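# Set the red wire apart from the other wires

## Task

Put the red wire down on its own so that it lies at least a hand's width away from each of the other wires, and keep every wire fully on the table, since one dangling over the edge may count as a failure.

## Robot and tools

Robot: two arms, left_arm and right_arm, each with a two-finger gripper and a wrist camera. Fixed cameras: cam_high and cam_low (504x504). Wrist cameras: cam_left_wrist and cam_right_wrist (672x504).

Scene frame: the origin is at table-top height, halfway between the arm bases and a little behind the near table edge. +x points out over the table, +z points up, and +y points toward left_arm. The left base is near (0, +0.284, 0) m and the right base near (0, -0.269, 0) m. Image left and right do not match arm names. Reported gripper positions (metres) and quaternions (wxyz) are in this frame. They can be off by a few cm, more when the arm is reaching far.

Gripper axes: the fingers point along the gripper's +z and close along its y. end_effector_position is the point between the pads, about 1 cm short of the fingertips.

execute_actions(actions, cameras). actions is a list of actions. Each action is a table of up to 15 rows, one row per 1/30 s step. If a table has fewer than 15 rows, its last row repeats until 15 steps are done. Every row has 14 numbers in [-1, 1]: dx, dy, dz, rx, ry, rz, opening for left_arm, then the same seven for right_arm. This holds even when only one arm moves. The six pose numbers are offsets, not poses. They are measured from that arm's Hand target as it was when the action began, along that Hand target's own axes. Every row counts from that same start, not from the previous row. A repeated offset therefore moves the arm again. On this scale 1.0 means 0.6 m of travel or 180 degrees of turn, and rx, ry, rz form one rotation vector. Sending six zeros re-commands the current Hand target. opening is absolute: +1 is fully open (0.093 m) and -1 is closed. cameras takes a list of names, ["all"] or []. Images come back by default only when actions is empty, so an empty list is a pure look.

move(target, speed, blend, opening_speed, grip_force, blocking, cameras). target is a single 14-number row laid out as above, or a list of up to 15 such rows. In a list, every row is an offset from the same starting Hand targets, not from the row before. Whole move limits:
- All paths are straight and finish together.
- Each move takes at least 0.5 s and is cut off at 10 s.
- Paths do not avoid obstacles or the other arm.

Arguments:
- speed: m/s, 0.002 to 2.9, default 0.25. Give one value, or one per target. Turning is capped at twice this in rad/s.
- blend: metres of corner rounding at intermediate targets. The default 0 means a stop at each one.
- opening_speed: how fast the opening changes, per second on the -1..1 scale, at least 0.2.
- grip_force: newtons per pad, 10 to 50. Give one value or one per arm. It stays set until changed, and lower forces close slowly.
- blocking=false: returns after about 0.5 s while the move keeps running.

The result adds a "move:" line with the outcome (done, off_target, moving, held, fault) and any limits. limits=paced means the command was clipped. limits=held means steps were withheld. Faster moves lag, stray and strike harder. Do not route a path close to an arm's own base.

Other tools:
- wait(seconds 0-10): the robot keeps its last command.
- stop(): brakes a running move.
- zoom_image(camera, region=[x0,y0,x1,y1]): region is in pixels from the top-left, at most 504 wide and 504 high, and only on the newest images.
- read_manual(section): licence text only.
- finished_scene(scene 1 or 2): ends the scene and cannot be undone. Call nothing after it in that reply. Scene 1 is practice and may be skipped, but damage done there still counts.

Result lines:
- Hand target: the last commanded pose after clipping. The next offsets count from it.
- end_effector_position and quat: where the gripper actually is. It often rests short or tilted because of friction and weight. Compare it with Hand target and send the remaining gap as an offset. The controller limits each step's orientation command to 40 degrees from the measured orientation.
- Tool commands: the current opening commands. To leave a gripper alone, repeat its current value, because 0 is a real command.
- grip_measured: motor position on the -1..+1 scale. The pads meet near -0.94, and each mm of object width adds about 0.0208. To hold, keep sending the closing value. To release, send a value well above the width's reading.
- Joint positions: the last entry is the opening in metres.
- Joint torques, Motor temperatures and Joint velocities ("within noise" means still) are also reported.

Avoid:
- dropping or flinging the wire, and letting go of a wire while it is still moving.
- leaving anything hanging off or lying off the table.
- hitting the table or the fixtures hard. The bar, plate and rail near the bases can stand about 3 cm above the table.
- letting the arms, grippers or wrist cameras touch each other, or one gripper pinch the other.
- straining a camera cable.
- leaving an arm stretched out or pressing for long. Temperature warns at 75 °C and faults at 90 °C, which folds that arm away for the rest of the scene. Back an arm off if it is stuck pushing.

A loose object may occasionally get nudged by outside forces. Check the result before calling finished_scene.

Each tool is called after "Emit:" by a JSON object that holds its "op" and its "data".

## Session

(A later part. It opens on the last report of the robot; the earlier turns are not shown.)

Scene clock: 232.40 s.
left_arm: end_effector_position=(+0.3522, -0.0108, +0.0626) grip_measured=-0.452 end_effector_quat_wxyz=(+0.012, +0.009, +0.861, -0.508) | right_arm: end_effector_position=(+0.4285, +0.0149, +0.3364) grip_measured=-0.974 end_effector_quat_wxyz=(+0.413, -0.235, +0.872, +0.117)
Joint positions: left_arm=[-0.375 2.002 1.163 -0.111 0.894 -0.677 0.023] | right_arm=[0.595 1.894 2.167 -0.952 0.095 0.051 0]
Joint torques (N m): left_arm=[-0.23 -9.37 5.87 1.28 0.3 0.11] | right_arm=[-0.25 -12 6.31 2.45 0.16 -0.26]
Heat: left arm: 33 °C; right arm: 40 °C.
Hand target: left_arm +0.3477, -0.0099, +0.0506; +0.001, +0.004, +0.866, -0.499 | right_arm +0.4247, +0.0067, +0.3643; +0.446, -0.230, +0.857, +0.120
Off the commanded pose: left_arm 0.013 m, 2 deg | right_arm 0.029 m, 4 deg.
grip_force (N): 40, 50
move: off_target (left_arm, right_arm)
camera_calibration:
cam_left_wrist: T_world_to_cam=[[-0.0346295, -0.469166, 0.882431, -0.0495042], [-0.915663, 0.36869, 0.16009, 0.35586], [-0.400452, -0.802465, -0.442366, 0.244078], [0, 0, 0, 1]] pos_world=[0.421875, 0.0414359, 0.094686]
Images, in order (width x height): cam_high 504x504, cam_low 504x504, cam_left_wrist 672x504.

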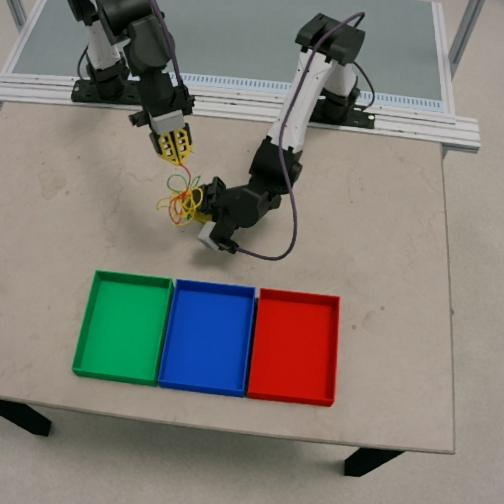

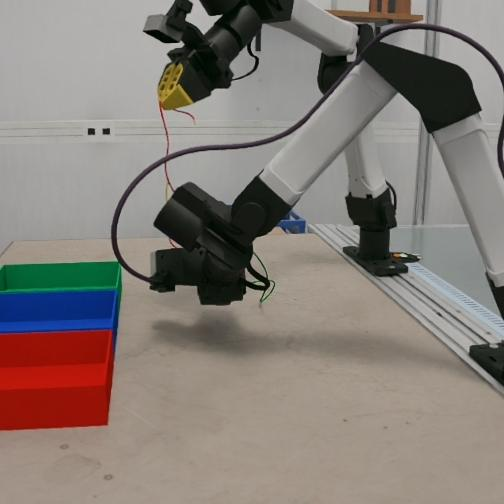

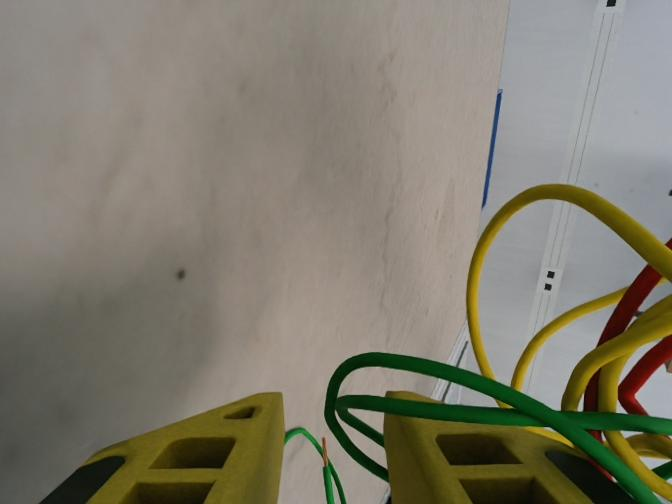

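Emit:
{"op": "move", "data": {"target": [0,0,-0.17,0,0,0,-0.45, 0,0,0,0,0,0,-1], "speed": 0.05, "cameras": ["cam_high","cam_left_wrist","cam_low"]}}

Emit:
{"op": "zoom_image", "data": {"camera": "cam_left_wrist", "region": [300, 100, 672, 472]}}

Scene clock: 235.27 s.
left_arm: end_effector_position=(+0.3416, +0.0789, +0.0810) grip_measured=-0.452 end_effector_quat_wxyz=(-0.022, -0.013, +0.871, -0.491) | right_arm: end_effector_position=(+0.4285, +0.0149, +0.3364) grip_measured=-0.974 end_effector_quat_wxyz=(+0.413, -0.235, +0.872, +0.117)
Joint positions: left_arm=[-0.155 1.909 1.201 -0.602 0.973 -0.344 0.023] | right_arm=[0.595 1.894 2.167 -0.952 0.095 0.051 0]
Joint torques (N m): left_arm=[0.27 -13.24 8.62 0.66 0.56 0.2] | right_arm=[-0.21 -12 6.27 2.45 0.17 -0.26]
Heat: left arm: 34 °C; right arm: 41 °C.
Hand target: left_arm +0.3478, +0.0782, +0.1017; +0.001, +0.004, +0.866, -0.499 | right_arm +0.4247, +0.0067, +0.3643; +0.446, -0.230, +0.857, +0.120
Off the commanded pose: left_arm 0.022 m, 3 deg | right_arm 0.029 m, 4 deg.
grip_force (N): 40, 50
move: off_target (left_arm, right_arm)
camera_calibration:
cam_left_wrist: T_world_to_cam=[[0.038795, -0.503207, 0.863295, -0.0448603], [-0.900106, 0.357585, 0.248882, 0.298529], [-0.43394, -0.786712, -0.439067, 0.329909], [0, 0, 0, 1]] pos_world=[0.413609, 0.13022, 0.109281]
Images, in order (width x height): cam_high 504x504, cam_low 504x504, cam_left_wrist 672x504.

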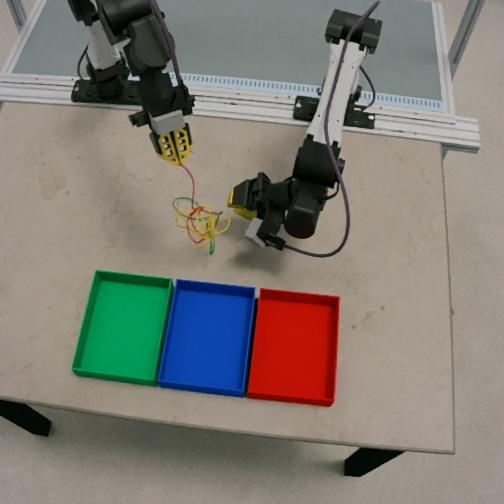

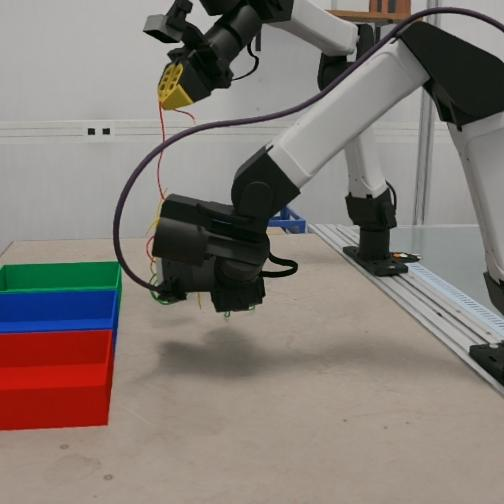

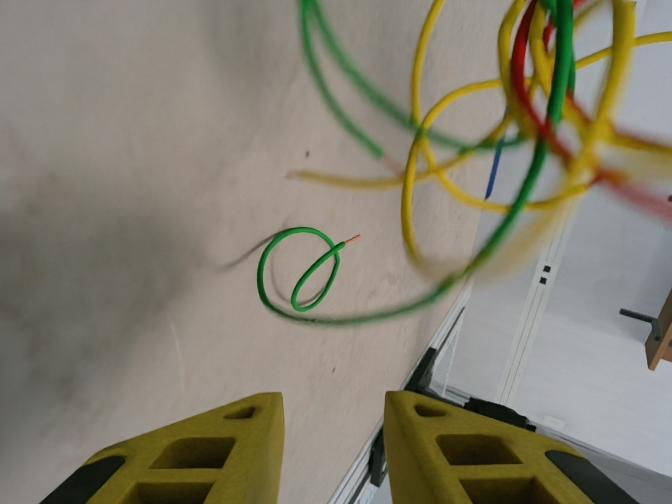

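Scaled by 1.355 from the camera's 672x504 image, which has a finer 960x720 frame.

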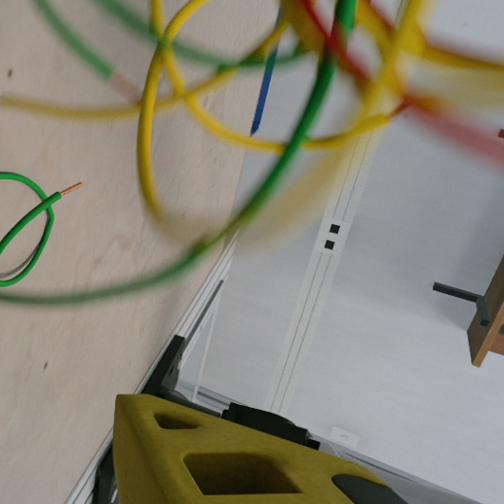

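Emit:
{"op": "move", "data": {"target": [0,0,0,0,0,0,-0.45, 0.1952,0.0188,0.056,0,0.1389,0,-1], "speed": 0.05, "cameras": ["all"]}}

Emit:
{"op": "zoom_image", "data": {"camera": "cam_high", "region": [140, 120, 240, 220]}}

Emit:
{"op": "zoom_image", "data": {"camera": "cam_right_wrist", "region": [150, 250, 480, 504]}}

Scene clock: 240.43 s.
left_arm: end_effector_position=(+0.3414, +0.0789, +0.0809) grip_measured=-0.452 end_effector_quat_wxyz=(-0.022, -0.013, +0.871, -0.491) | right_arm: end_effector_position=(+0.3872, -0.0092, +0.2588) grip_measured=-0.974 end_effector_quat_wxyz=(+0.262, -0.250, +0.930, +0.066)
Joint positions: left_arm=[-0.155 1.909 1.201 -0.603 0.973 -0.343 0.023] | right_arm=[0.601 1.907 2.081 -1.195 0.095 0.083 0]
Joint torques (N m): left_arm=[0.27 -13.26 8.62 0.67 0.56 0.19] | right_arm=[0.87 -6.86 6.05 1.61 -0.01 -0.02]
Heat: left arm: 35 °C; right arm: 42 °C.
Hand target: left_arm +0.3478, +0.0782, +0.1017; +0.001, +0.004, +0.866, -0.499 | right_arm +0.3847, -0.0033, +0.2491; +0.250, -0.250, +0.933, +0.067
Off the commanded pose: left_arm 0.022 m, 3 deg | right_arm 0.012 m, 1 deg.
grip_force (N): 40, 50
move: off_target (left_arm, right_arm)
camera_calibration:
cam_left_wrist: T_world_to_cam=[[0.0389333, -0.503427, 0.86316, -0.0448699], [-0.899855, 0.357904, 0.249331, 0.298243], [-0.434449, -0.786426, -0.439076, 0.33004], [0, 0, 0, 1]] pos_world=[0.413507, 0.130221, 0.109281]
cam_right_wrist: T_world_to_cam=[[0.506129, -0.862328, 0.0149858, -0.206598], [-0.858346, -0.505334, -0.0887679, 0.387999], [0.0841198, 0.032065, -0.99594, 0.314518], [0, 0, 0, 1]] pos_world=[0.411145, 0.00782895, 0.350779]

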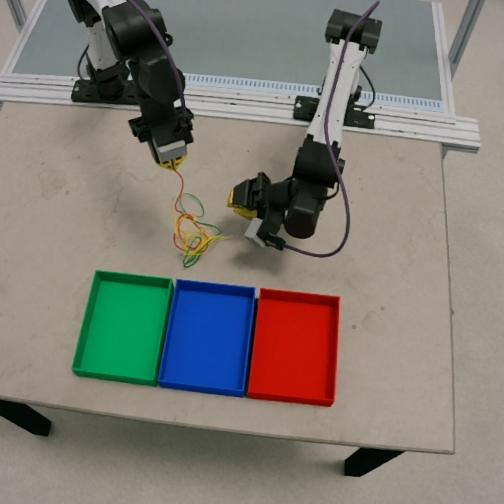

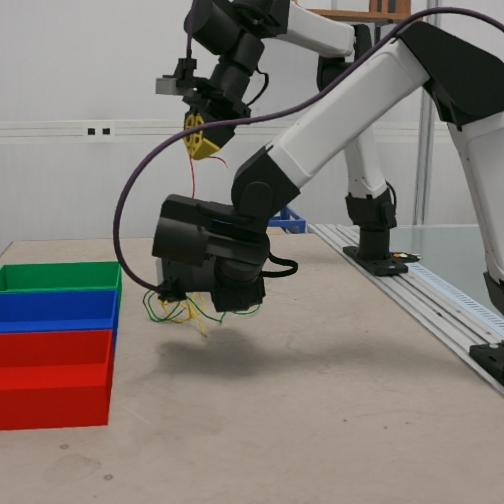

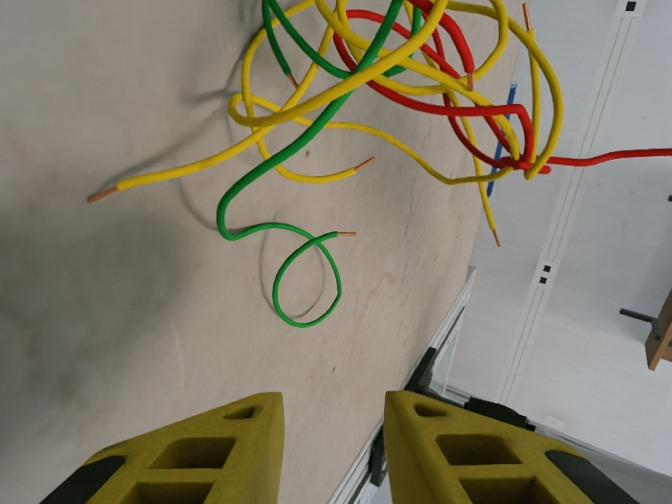

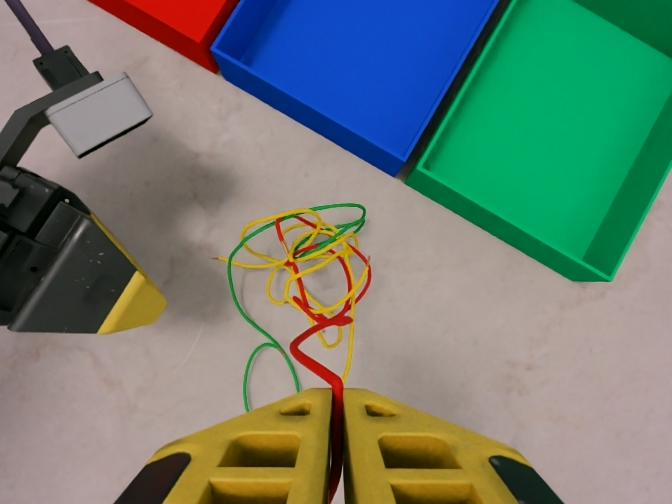

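Scaled by 5.040 from the camera's 504x504 image, which has a finer 720x720 frame.

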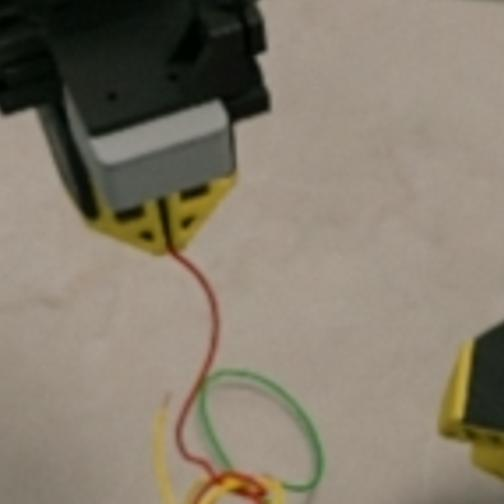

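Scaled by 1.527 from the camera's 672x504 image, which has a finer 960x720 frame.

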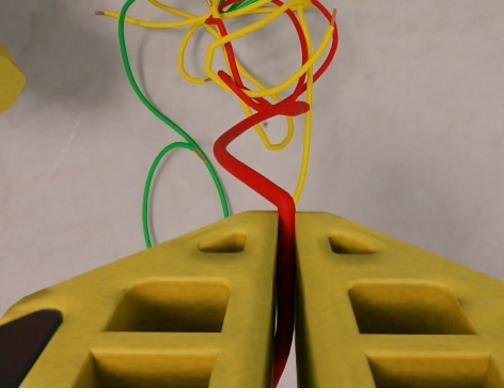

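Emit:
{"op": "zoom_image", "data": {"camera": "cam_left_wrist", "region": [230, 0, 590, 270]}}

Emit:
{"op": "zoom_image", "data": {"camera": "cam_left_wrist", "region": [420, 60, 600, 220]}}

Emit:
{"op": "zoom_image", "data": {"camera": "cam_right_wrist", "region": [200, 190, 400, 390]}}

Scaled by 1.400 from the camera's 672x504 image, which has a finer 960x720 frame.

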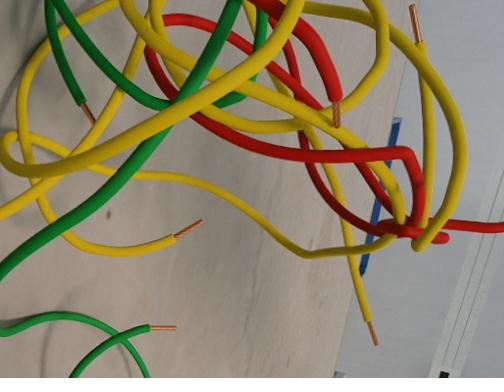

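Scaled by 2.800 from the camera's 672x504 image, which has a finer 960x720 frame.

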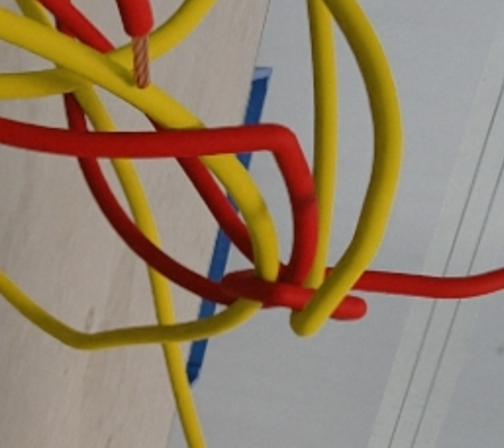

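Scaled by 2.520 from the camera's 672x504 image, which has a finer 960x720 frame.

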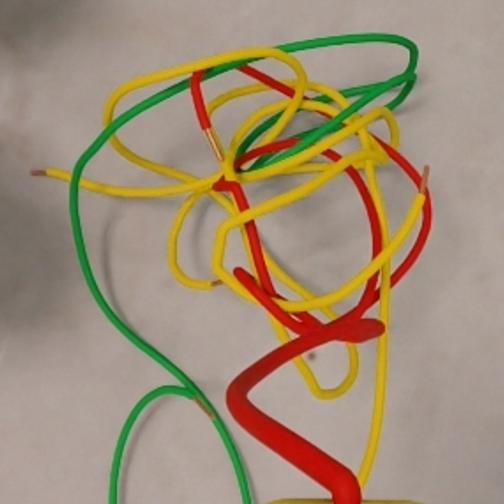

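Emit:
{"op": "zoom_image", "data": {"camera": "cam_left_wrist", "region": [490, 130, 570, 200]}}

Emit:
{"op": "zoom_image", "data": {"camera": "cam_right_wrist", "region": [280, 290, 360, 350]}}

Emit:
{"op": "zoom_image", "data": {"camera": "cam_left_wrist", "region": [340, 0, 500, 130]}}

Scaled by 6.300 from the camera's 672x504 image, which has a finer 960x720 frame.

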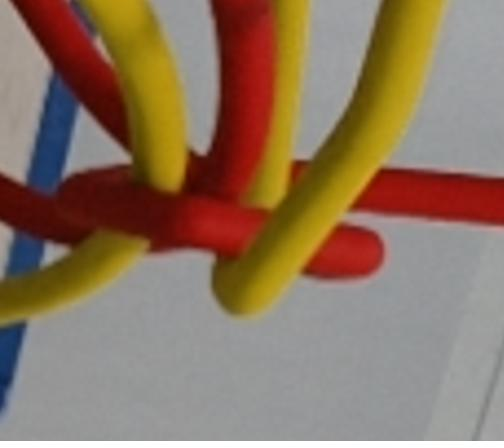

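Scaled by 6.300 from the camera's 672x504 image, which has a finer 960x720 frame.

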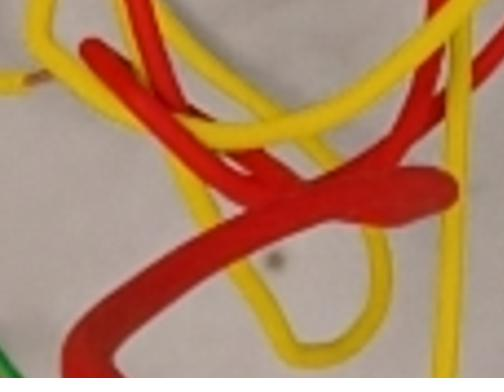

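Scaled by 3.150 from the camera's 672x504 image, which has a finer 960x720 frame.

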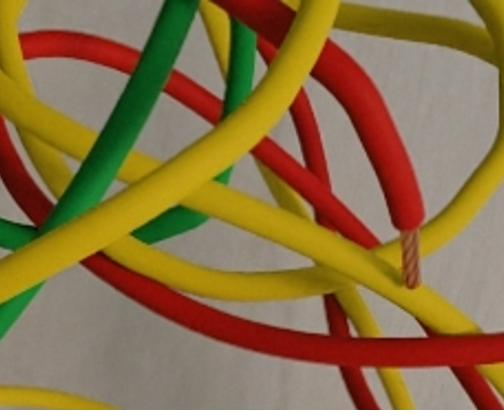

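Emit:
{"op": "move", "data": {"target": [-0.05,-0.072,-0.0417,0,0,0,-0.45, 0,0,0,0,0,0,-1], "speed": 0.06, "cameras": ["cam_left_wrist"]}}

Emit:
{"op": "zoom_image", "data": {"camera": "cam_left_wrist", "region": [260, 60, 560, 300]}}

Scene clock: 244.70 s.
left_arm: end_effector_position=(+0.3734, +0.0784, +0.1497) grip_measured=-0.452 end_effector_quat_wxyz=(+0.000, +0.000, +0.868, -0.496) | right_arm: end_effector_position=(+0.3871, -0.0092, +0.2587) grip_measured=-0.974 end_effector_quat_wxyz=(+0.262, -0.250, +0.930, +0.066)
Joint positions: left_arm=[-0.147 1.909 1.483 -0.845 0.977 -0.327 0.023] | right_arm=[0.601 1.907 2.081 -1.195 0.095 0.083 0]
Joint torques (N m): left_arm=[0.39 -9.13 9.18 0.73 0.55 0.19] | right_arm=[0.83 -6.87 6.04 1.6 -0.02 0]
Heat: left arm: 35 °C; right arm: 41 °C.
Hand target: left_arm +0.3775, +0.0780, +0.1518; +0.001, +0.004, +0.866, -0.499 | right_arm +0.3847, -0.0033, +0.2491; +0.250, -0.250, +0.933, +0.067
Off the commanded pose: left_arm 0.005 m, 1 deg | right_arm 0.012 m, 1 deg.
grip_force (N): 40, 50
move: off_target (right_arm)
camera_calibration:
cam_left_wrist: T_world_to_cam=[[-0.00560816, -0.493937, 0.86948, -0.0907899], [-0.911773, 0.359595, 0.198399, 0.322038], [-0.410657, -0.791655, -0.452375, 0.367168], [0, 0, 0, 1]] pos_world=[0.443896, 0.130023, 0.181145]
Images, in order (width x height): cam_left_wrist 672x504.

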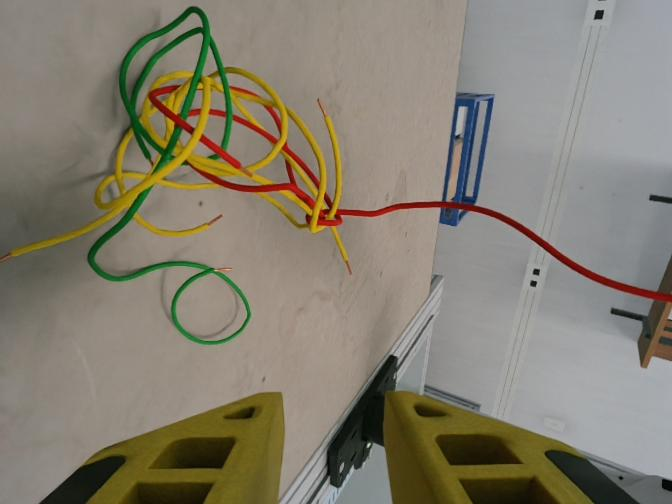

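Scaled by 1.680 from the camera's 672x504 image, which has a finer 960x720 frame.

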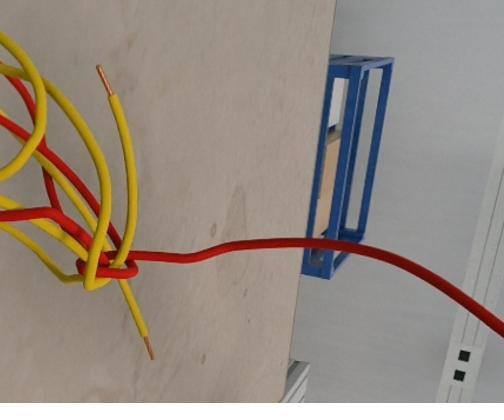

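Emit:
{"op": "zoom_image", "data": {"camera": "cam_left_wrist", "region": [250, 130, 370, 250]}}

Emit:
{"op": "zoom_image", "data": {"camera": "cam_left_wrist", "region": [295, 180, 355, 240]}}

Emit:
{"op": "zoom_image", "data": {"camera": "cam_left_wrist", "region": [90, 60, 300, 220]}}

Scaled by 4.200 from the camera's 672x504 image, which has a finer 960x720 frame.

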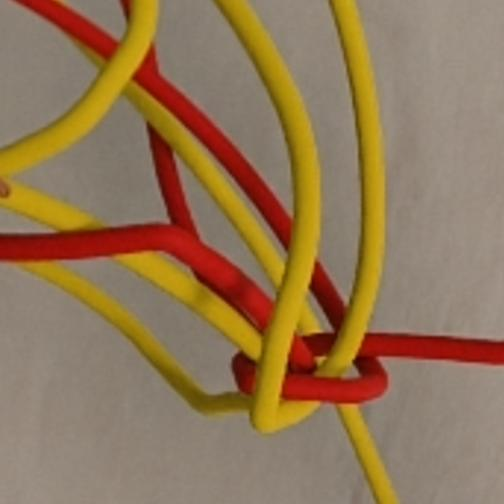

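Scaled by 8.400 from the camera's 672x504 image, which has a finer 960x720 frame.

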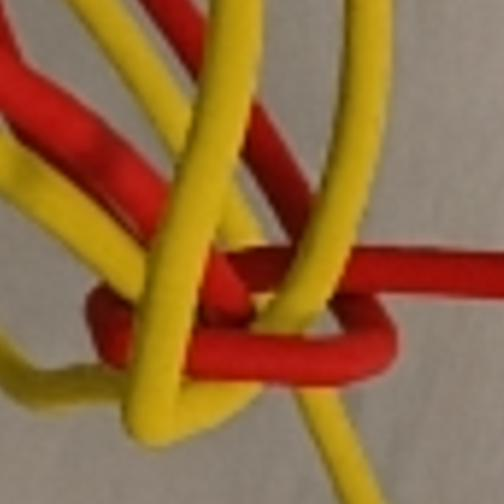

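Scaled by 2.400 from the camera's 672x504 image, which has a finer 960x720 frame.

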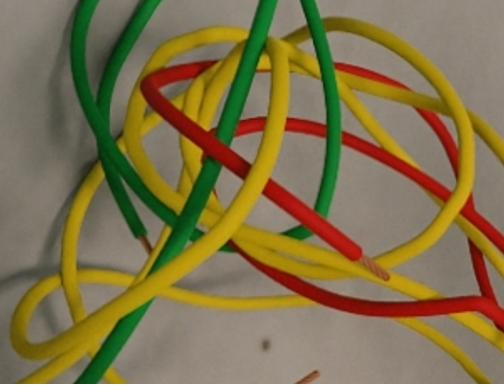

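Emit:
{"op": "move", "data": {"target": [0,0,0,0,0,0,-0.45, 0.1278,-0.0722,0.138,0,0,0,-1], "speed": 0.05, "cameras": ["all"]}}

Emit:
{"op": "zoom_image", "data": {"camera": "cam_left_wrist", "region": [100, 30, 460, 330]}}

Scene clock: 250.20 s.
left_arm: end_effector_position=(+0.3734, +0.0784, +0.1497) grip_measured=-0.452 end_effector_quat_wxyz=(+0.000, +0.000, +0.868, -0.496) | right_arm: end_effector_position=(+0.3843, -0.0555, +0.1190) grip_measured=-0.974 end_effector_quat_wxyz=(+0.223, -0.245, +0.942, +0.051)
Joint positions: left_arm=[-0.147 1.909 1.483 -0.846 0.977 -0.327 0.023] | right_arm=[0.493 1.796 1.413 -0.718 0.051 0.007 0]
Joint torques (N m): left_arm=[0.36 -9.13 9.17 0.72 0.55 0.19] | right_arm=[-0.25 -11.33 6.27 1.68 -0.24 -0.29]
Heat: left arm: 35 °C; right arm: 40 °C.
Hand target: left_arm +0.3776, +0.0780, +0.1519; +0.001, +0.004, +0.866, -0.499 | right_arm +0.3847, -0.0532, +0.1390; +0.250, -0.250, +0.933, +0.067
Off the commanded pose: left_arm 0.005 m, 1 deg | right_arm 0.020 m, 4 deg.
grip_force (N): 40, 50
move: off_target (right_arm)
camera_calibration:
cam_left_wrist: T_world_to_cam=[[-0.0056395, -0.49397, 0.86946, -0.0907685], [-0.911683, 0.359774, 0.198487, 0.321867], [-0.410855, -0.791553, -0.452373, 0.367201], [0, 0, 0, 1]] pos_world=[0.443796, 0.130023, 0.181145]
cam_right_wrist: T_world_to_cam=[[0.492931, -0.869849, 0.019542, -0.238939], [-0.869969, -0.49309, -0.00404878, 0.344871], [0.0131578, -0.0150051, -0.999801, 0.202192], [0, 0, 0, 1]] pos_world=[0.415147, -0.034754, 0.208218]

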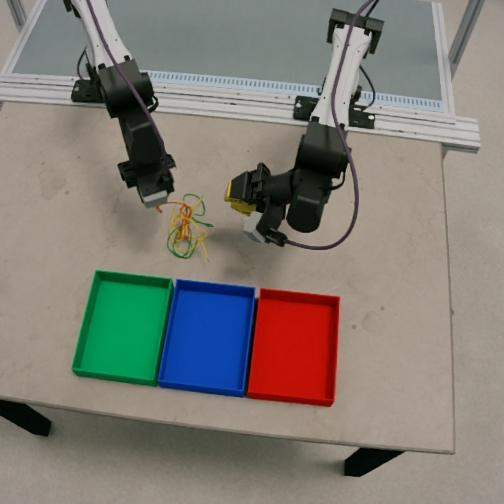

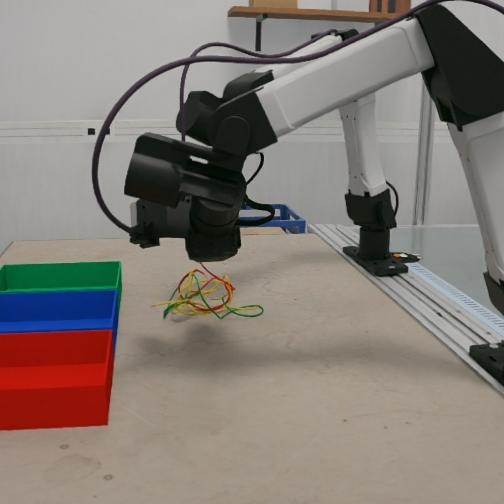

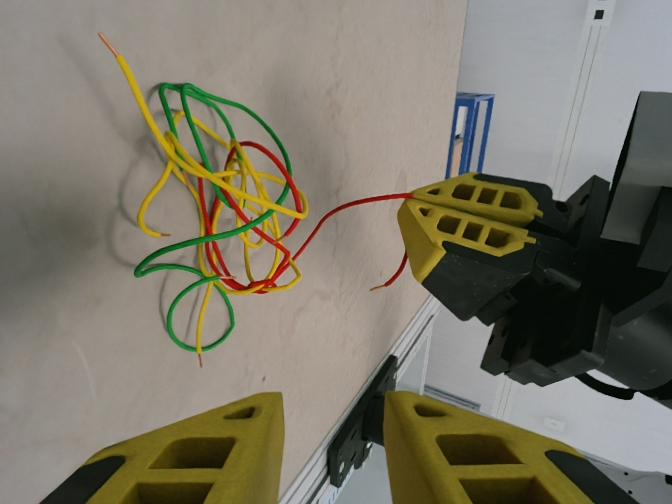

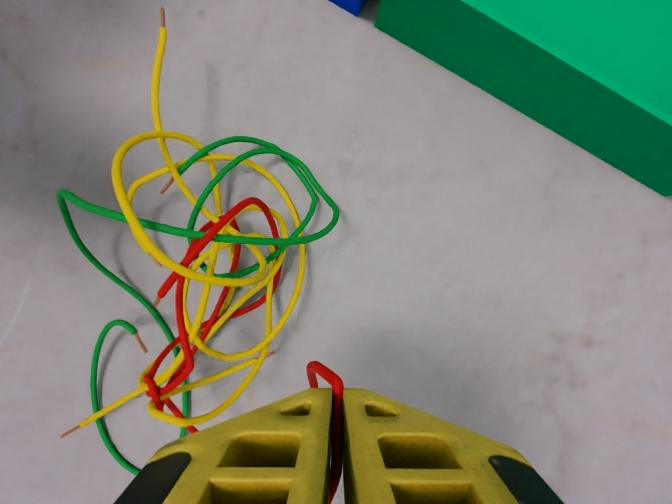

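Scaled by 1.400 from the camera's 672x504 image, which has a finer 960x720 frame.

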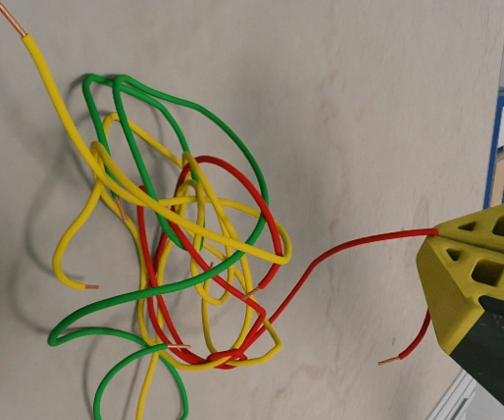

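Emit:
{"op": "zoom_image", "data": {"camera": "cam_right_wrist", "region": [50, 110, 350, 480]}}

Emit:
{"op": "zoom_image", "data": {"camera": "cam_right_wrist", "region": [110, 320, 290, 460]}}

Emit:
{"op": "zoom_image", "data": {"camera": "cam_right_wrist", "region": [140, 180, 310, 320]}}

Emit:
{"op": "zoom_image", "data": {"camera": "cam_left_wrist", "region": [180, 130, 320, 310]}}

Scaled by 1.362 from the camera's 672x504 image, which has a finer 960x720 frame.

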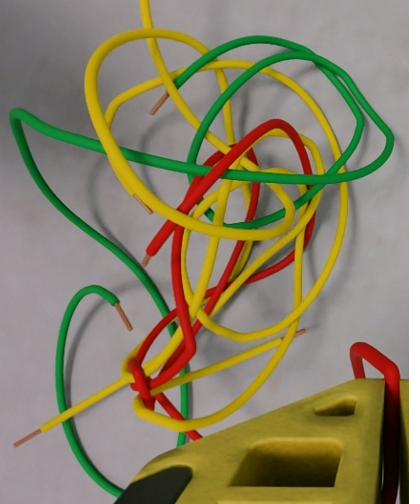

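Scaled by 2.800 from the camera's 672x504 image, which has a finer 960x720 frame.

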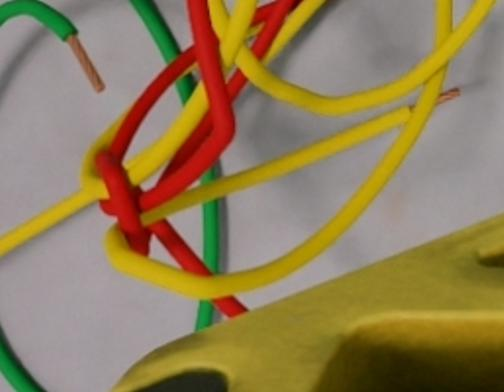

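Scaled by 2.965 from the camera's 672x504 image, which has a finer 960x720 frame.

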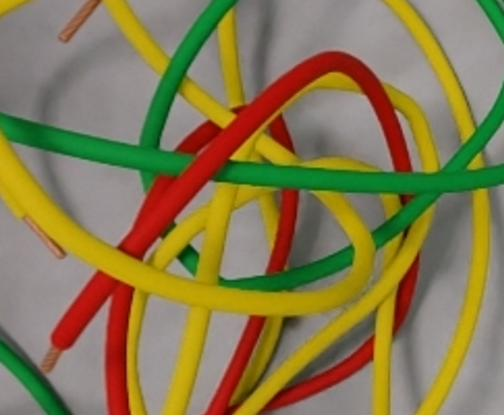

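Scaled by 2.800 from the camera's 672x504 image, which has a finer 960x720 frame.

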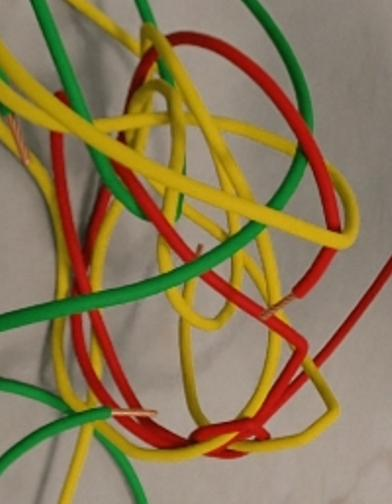

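Emit:
{"op": "zoom_image", "data": {"camera": "cam_right_wrist", "region": [135, 360, 195, 420]}}

Emit:
{"op": "zoom_image", "data": {"camera": "cam_left_wrist", "region": [225, 250, 305, 310]}}

Scaled by 8.400 from the camera's 672x504 image, which has a finer 960x720 frame.

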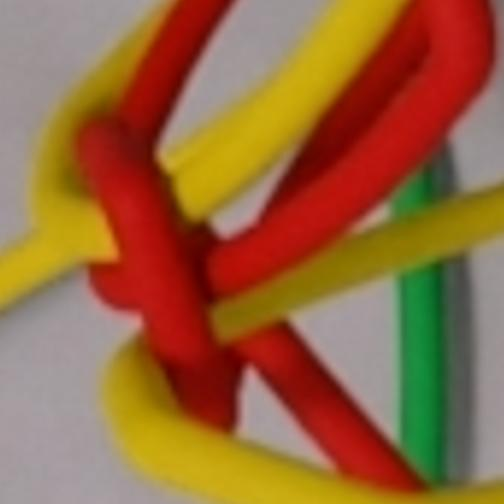

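Scaled by 6.300 from the camera's 672x504 image, which has a finer 960x720 frame.

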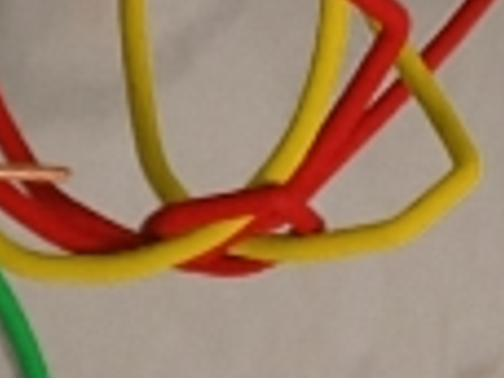

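Emit:
{"op": "move", "data": {"target": [0,0,0,0,0,0,-0.45, 0.1238,-0.0577,0.1478,0,0,0,-1], "speed": 0.05, "cameras": ["cam_left_wrist","cam_right_wrist","cam_high"]}}

Emit:
{"op": "zoom_image", "data": {"camera": "cam_left_wrist", "region": [100, 30, 460, 330]}}

Emit:
{"op": "zoom_image", "data": {"camera": "cam_high", "region": [130, 150, 250, 270]}}

Scene clock: 255.97 s.
left_arm: end_effector_position=(+0.3734, +0.0784, +0.1497) grip_measured=-0.452 end_effector_quat_wxyz=(+0.000, +0.000, +0.868, -0.496) | right_arm: end_effector_position=(+0.3848, -0.0958, +0.0308) grip_measured=-0.974 end_effector_quat_wxyz=(+0.250, -0.243, +0.935, +0.059)
Joint positions: left_arm=[-0.147 1.909 1.483 -0.846 0.977 -0.327 0.023] | right_arm=[0.381 1.808 1.031 -0.263 -0.007 -0.09 0]
Joint torques (N m): left_arm=[0.39 -9.11 9.17 0.72 0.55 0.19] | right_arm=[-0.27 -5.96 5.76 1.85 -0.29 -0.27]
Heat: left arm: 35 °C; right arm: 40 °C.
Hand target: left_arm +0.3776, +0.0780, +0.1519; +0.001, +0.004, +0.866, -0.499 | right_arm +0.3848, -0.0931, +0.0251; +0.250, -0.250, +0.933, +0.067
Off the commanded pose: left_arm 0.005 m, 1 deg | right_arm 0.006 m, 1 deg.
grip_force (N): 40, 50
move: done
camera_calibration:
cam_left_wrist: T_world_to_cam=[[-0.0056395, -0.49397, 0.86946, -0.0907685], [-0.911683, 0.359774, 0.198487, 0.321867], [-0.410855, -0.791553, -0.452373, 0.367201], [0, 0, 0, 1]] pos_world=[0.443796, 0.130023, 0.181145]
cam_right_wrist: T_world_to_cam=[[0.490685, -0.871164, 0.0173833, -0.271706], [-0.869101, -0.490757, -0.0618074, 0.326731], [0.0623753, 0.0152201, -0.997937, 0.0972443], [0, 0, 0, 1]] pos_world=[0.411218, -0.0778347, 0.121961]
Images, in order (width x height): cam_high 504x504, cam_left_wrist 672x504, cam_right_wrist 672x504.

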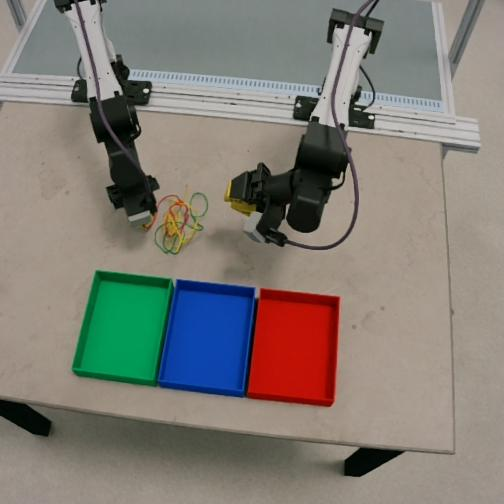

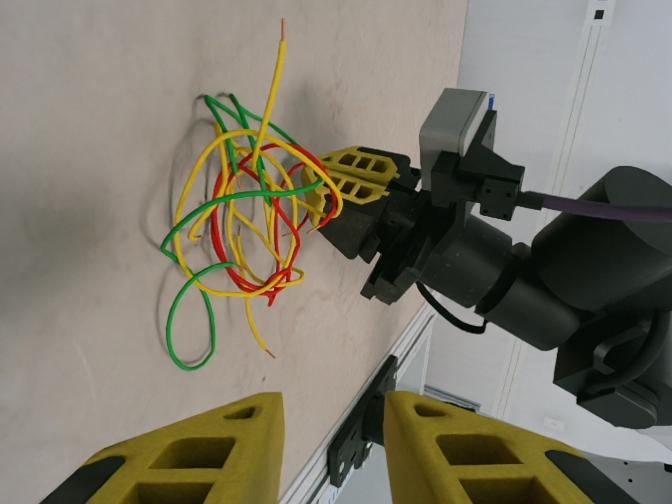

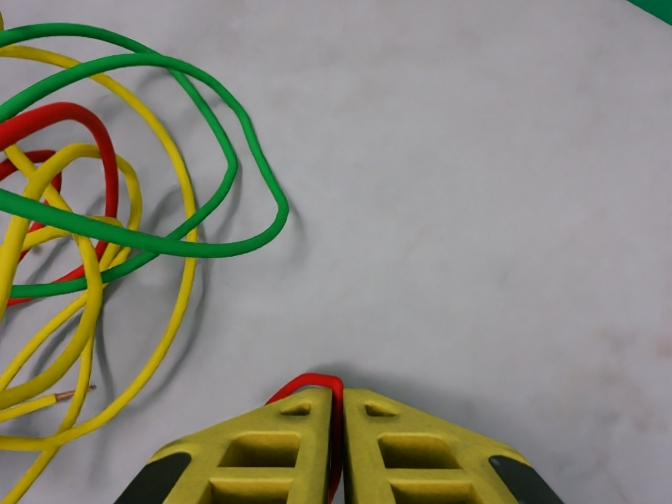

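Scaled by 1.400 from the camera's 672x504 image, which has a finer 960x720 frame.

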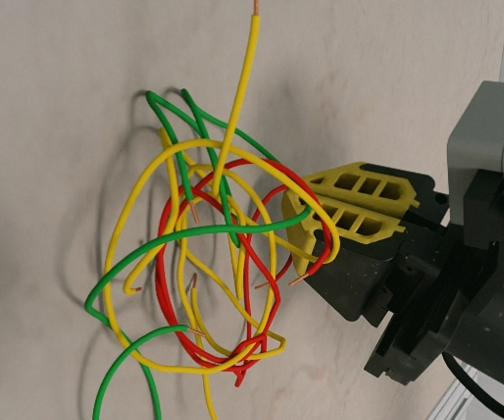

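Scaled by 4.200 from the camera's 504x504 image, which has a finer 720x720 frame.

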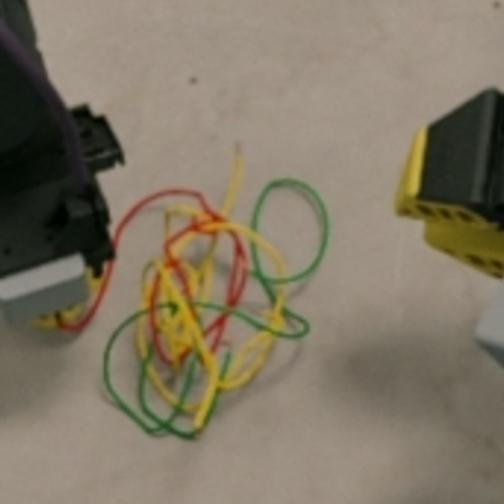

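Emit:
{"op": "move", "data": {"target": [0,0,0,0,0,0,-0.45, 0.01,0,0.0173,0,0,0,-1], "speed": 0.04}}

Emit:
{"op": "move", "data": {"target": [[0,0,0,0,0,0,-0.45, 0,0,0,0,0,0,-0.4],[0,0,0,0,0,0,-0.45, 0,0,-0.1,0,0,0,-0.4]], "speed": 0.06, "opening_speed": 0.3, "cameras": ["cam_left_wrist","cam_right_wrist"]}}

Scene clock: 257.03 s.
left_arm: end_effector_position=(+0.3734, +0.0784, +0.1497) grip_measured=-0.452 end_effector_quat_wxyz=(+0.000, +0.000, +0.868, -0.496) | right_arm: end_effector_position=(+0.3858, -0.0949, +0.0206) grip_measured=-0.974 end_effector_quat_wxyz=(+0.253, -0.243, +0.935, +0.060)
Joint positions: left_arm=[-0.147 1.909 1.483 -0.846 0.977 -0.327 0.023] | right_arm=[0.381 1.832 1.012 -0.215 -0.008 -0.091 0]
Joint torques (N m): left_arm=[0.4 -9.11 9.16 0.72 0.55 0.19] | right_arm=[-0.32 -5.82 5.48 1.85 -0.28 -0.28]
Heat: left arm: 35 °C; right arm: 40 °C.
Hand target: left_arm +0.3776, +0.0780, +0.1519; +0.001, +0.004, +0.866, -0.499 | right_arm +0.3848, -0.0931, +0.0131; +0.250, -0.250, +0.933, +0.067
Off the commanded pose: left_arm 0.005 m, 1 deg | right_arm 0.008 m, 1 deg.
grip_force (N): 40, 50
move: done

Scene clock: 260.87 s.
left_arm: end_effector_position=(+0.3734, +0.0784, +0.1497) grip_measured=-0.452 end_effector_quat_wxyz=(+0.000, +0.000, +0.868, -0.496) | right_arm: end_effector_position=(+0.3594, -0.1094, +0.0528) grip_measured=-0.401 end_effector_quat_wxyz=(+0.235, -0.244, +0.939, +0.057)
Joint positions: left_arm=[-0.147 1.909 1.483 -0.846 0.977 -0.327 0.023] | right_arm=[0.376 1.681 0.993 -0.383 -0.011 -0.096 0.026]
Joint torques (N m): left_arm=[0.39 -9.13 9.18 0.72 0.55 0.19] | right_arm=[-0.34 -9.14 5.96 1.54 -0.28 -0.28]
Heat: left arm: 35 °C; right arm: 39 °C.
Hand target: left_arm +0.3776, +0.0780, +0.1519; +0.001, +0.004, +0.866, -0.499 | right_arm +0.3587, -0.1081, +0.0650; +0.250, -0.250, +0.933, +0.067
Off the commanded pose: left_arm 0.005 m, 1 deg | right_arm 0.012 m, 2 deg.
grip_force (N): 40, 50
move: off_target (right_arm)
camera_calibration:
cam_left_wrist: T_world_to_cam=[[-0.0056395, -0.49397, 0.86946, -0.0907685], [-0.911683, 0.359774, 0.198487, 0.321867], [-0.410855, -0.791553, -0.452373, 0.367201], [0, 0, 0, 1]] pos_world=[0.443796, 0.130023, 0.181145]
cam_right_wrist: T_world_to_cam=[[0.493357, -0.86971, 0.0142882, -0.272057], [-0.869168, -0.493556, -0.0308283, 0.297379], [0.0338637, 0.00279047, -0.999423, 0.129961], [0, 0, 0, 1]] pos_world=[0.388292, -0.0902004, 0.142941]
Images, in order (width x height): cam_left_wrist 672x504, cam_right_wrist 672x504.

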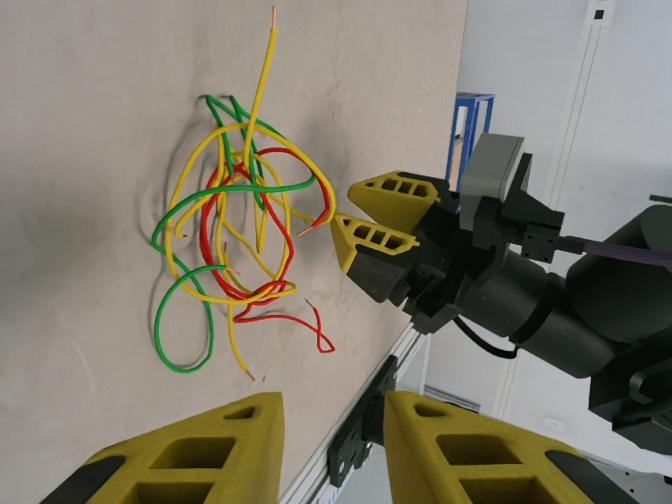

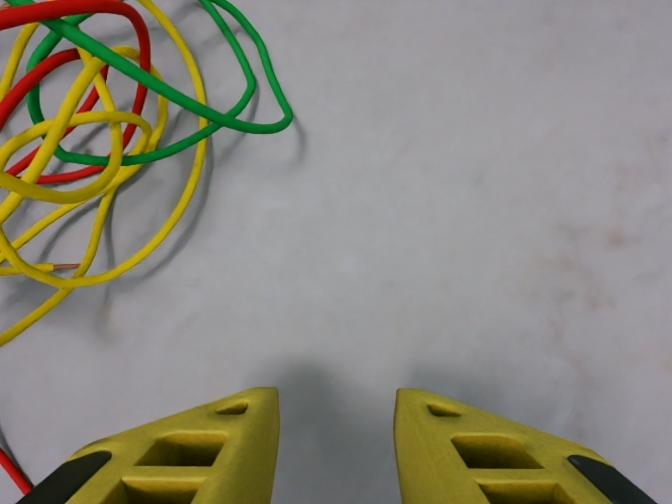

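Emit:
{"op": "zoom_image", "data": {"camera": "cam_left_wrist", "region": [180, 220, 350, 390]}}

Emit:
{"op": "zoom_image", "data": {"camera": "cam_left_wrist", "region": [215, 270, 305, 340]}}

Scaled by 2.965 from the camera's 672x504 image, which has a finer 960x720 frame.

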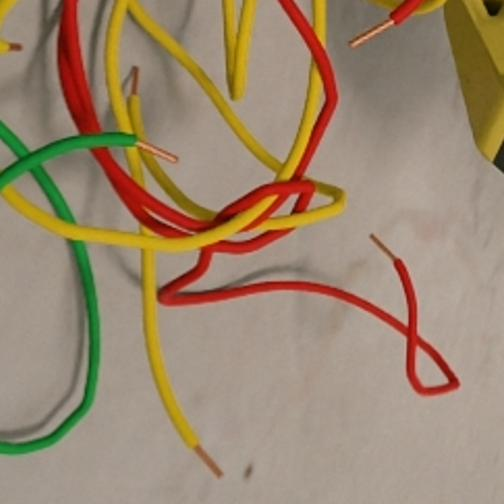

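Scaled by 5.600 from the camera's 672x504 image, which has a finer 960x720 frame.

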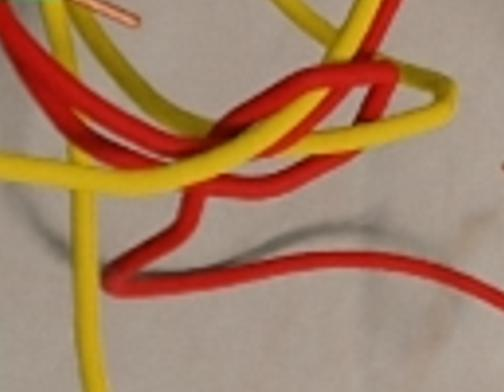

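Emit:
{"op": "move", "data": {"target": [0,0,0,0,0,0,-0.45, 0.0,-0.122,-0.09,0,0,0,-0.4], "speed": 0.08, "cameras": ["cam_right_wrist","cam_left_wrist"]}}

Scene clock: 263.63 s.
left_arm: end_effector_position=(+0.3734, +0.0784, +0.1497) grip_measured=-0.452 end_effector_quat_wxyz=(+0.000, +0.000, +0.868, -0.496) | right_arm: end_effector_position=(+0.3616, -0.1889, +0.0855) grip_measured=-0.401 end_effector_quat_wxyz=(+0.214, -0.242, +0.944, +0.062)
Joint positions: left_arm=[-0.147 1.909 1.483 -0.846 0.977 -0.327 0.023] | right_arm=[0.122 1.584 1.057 -0.604 -0.135 -0.315 0.026]
Joint torques (N m): left_arm=[0.39 -9.13 9.18 0.72 0.55 0.19] | right_arm=[-0.25 -8.4 9.87 1.38 -0.4 -0.28]
Heat: left arm: 35 °C; right arm: 39 °C.
Hand target: left_arm +0.3776, +0.0780, +0.1519; +0.001, +0.004, +0.866, -0.499 | right_arm +0.3721, -0.1851, +0.1117; +0.250, -0.250, +0.933, +0.067
Off the commanded pose: left_arm 0.005 m, 1 deg | right_arm 0.028 m, 4 deg.
grip_force (N): 40, 50
move: off_target (right_arm)
camera_calibration:
cam_left_wrist: T_world_to_cam=[[-0.0056395, -0.49397, 0.86946, -0.0907685], [-0.911683, 0.359774, 0.198487, 0.321867], [-0.410855, -0.791553, -0.452373, 0.367201], [0, 0, 0, 1]] pos_world=[0.443796, 0.130023, 0.181145]
cam_right_wrist: T_world_to_cam=[[0.491786, -0.870692, -0.00651107, -0.340548], [-0.87065, -0.491827, 0.0086626, 0.258559], [-0.0107448, 0.00140872, -0.999941, 0.178688], [0, 0, 0, 1]] pos_world=[0.394511, -0.169598, 0.17422]
Images, in order (width x height): cam_left_wrist 672x504, cam_right_wrist 672x504.

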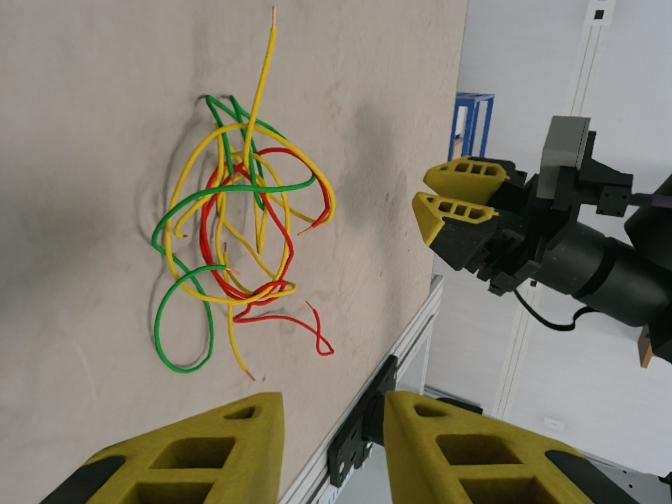

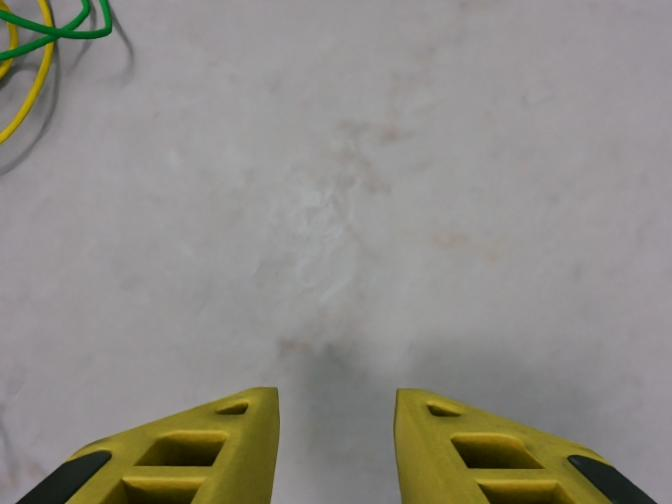

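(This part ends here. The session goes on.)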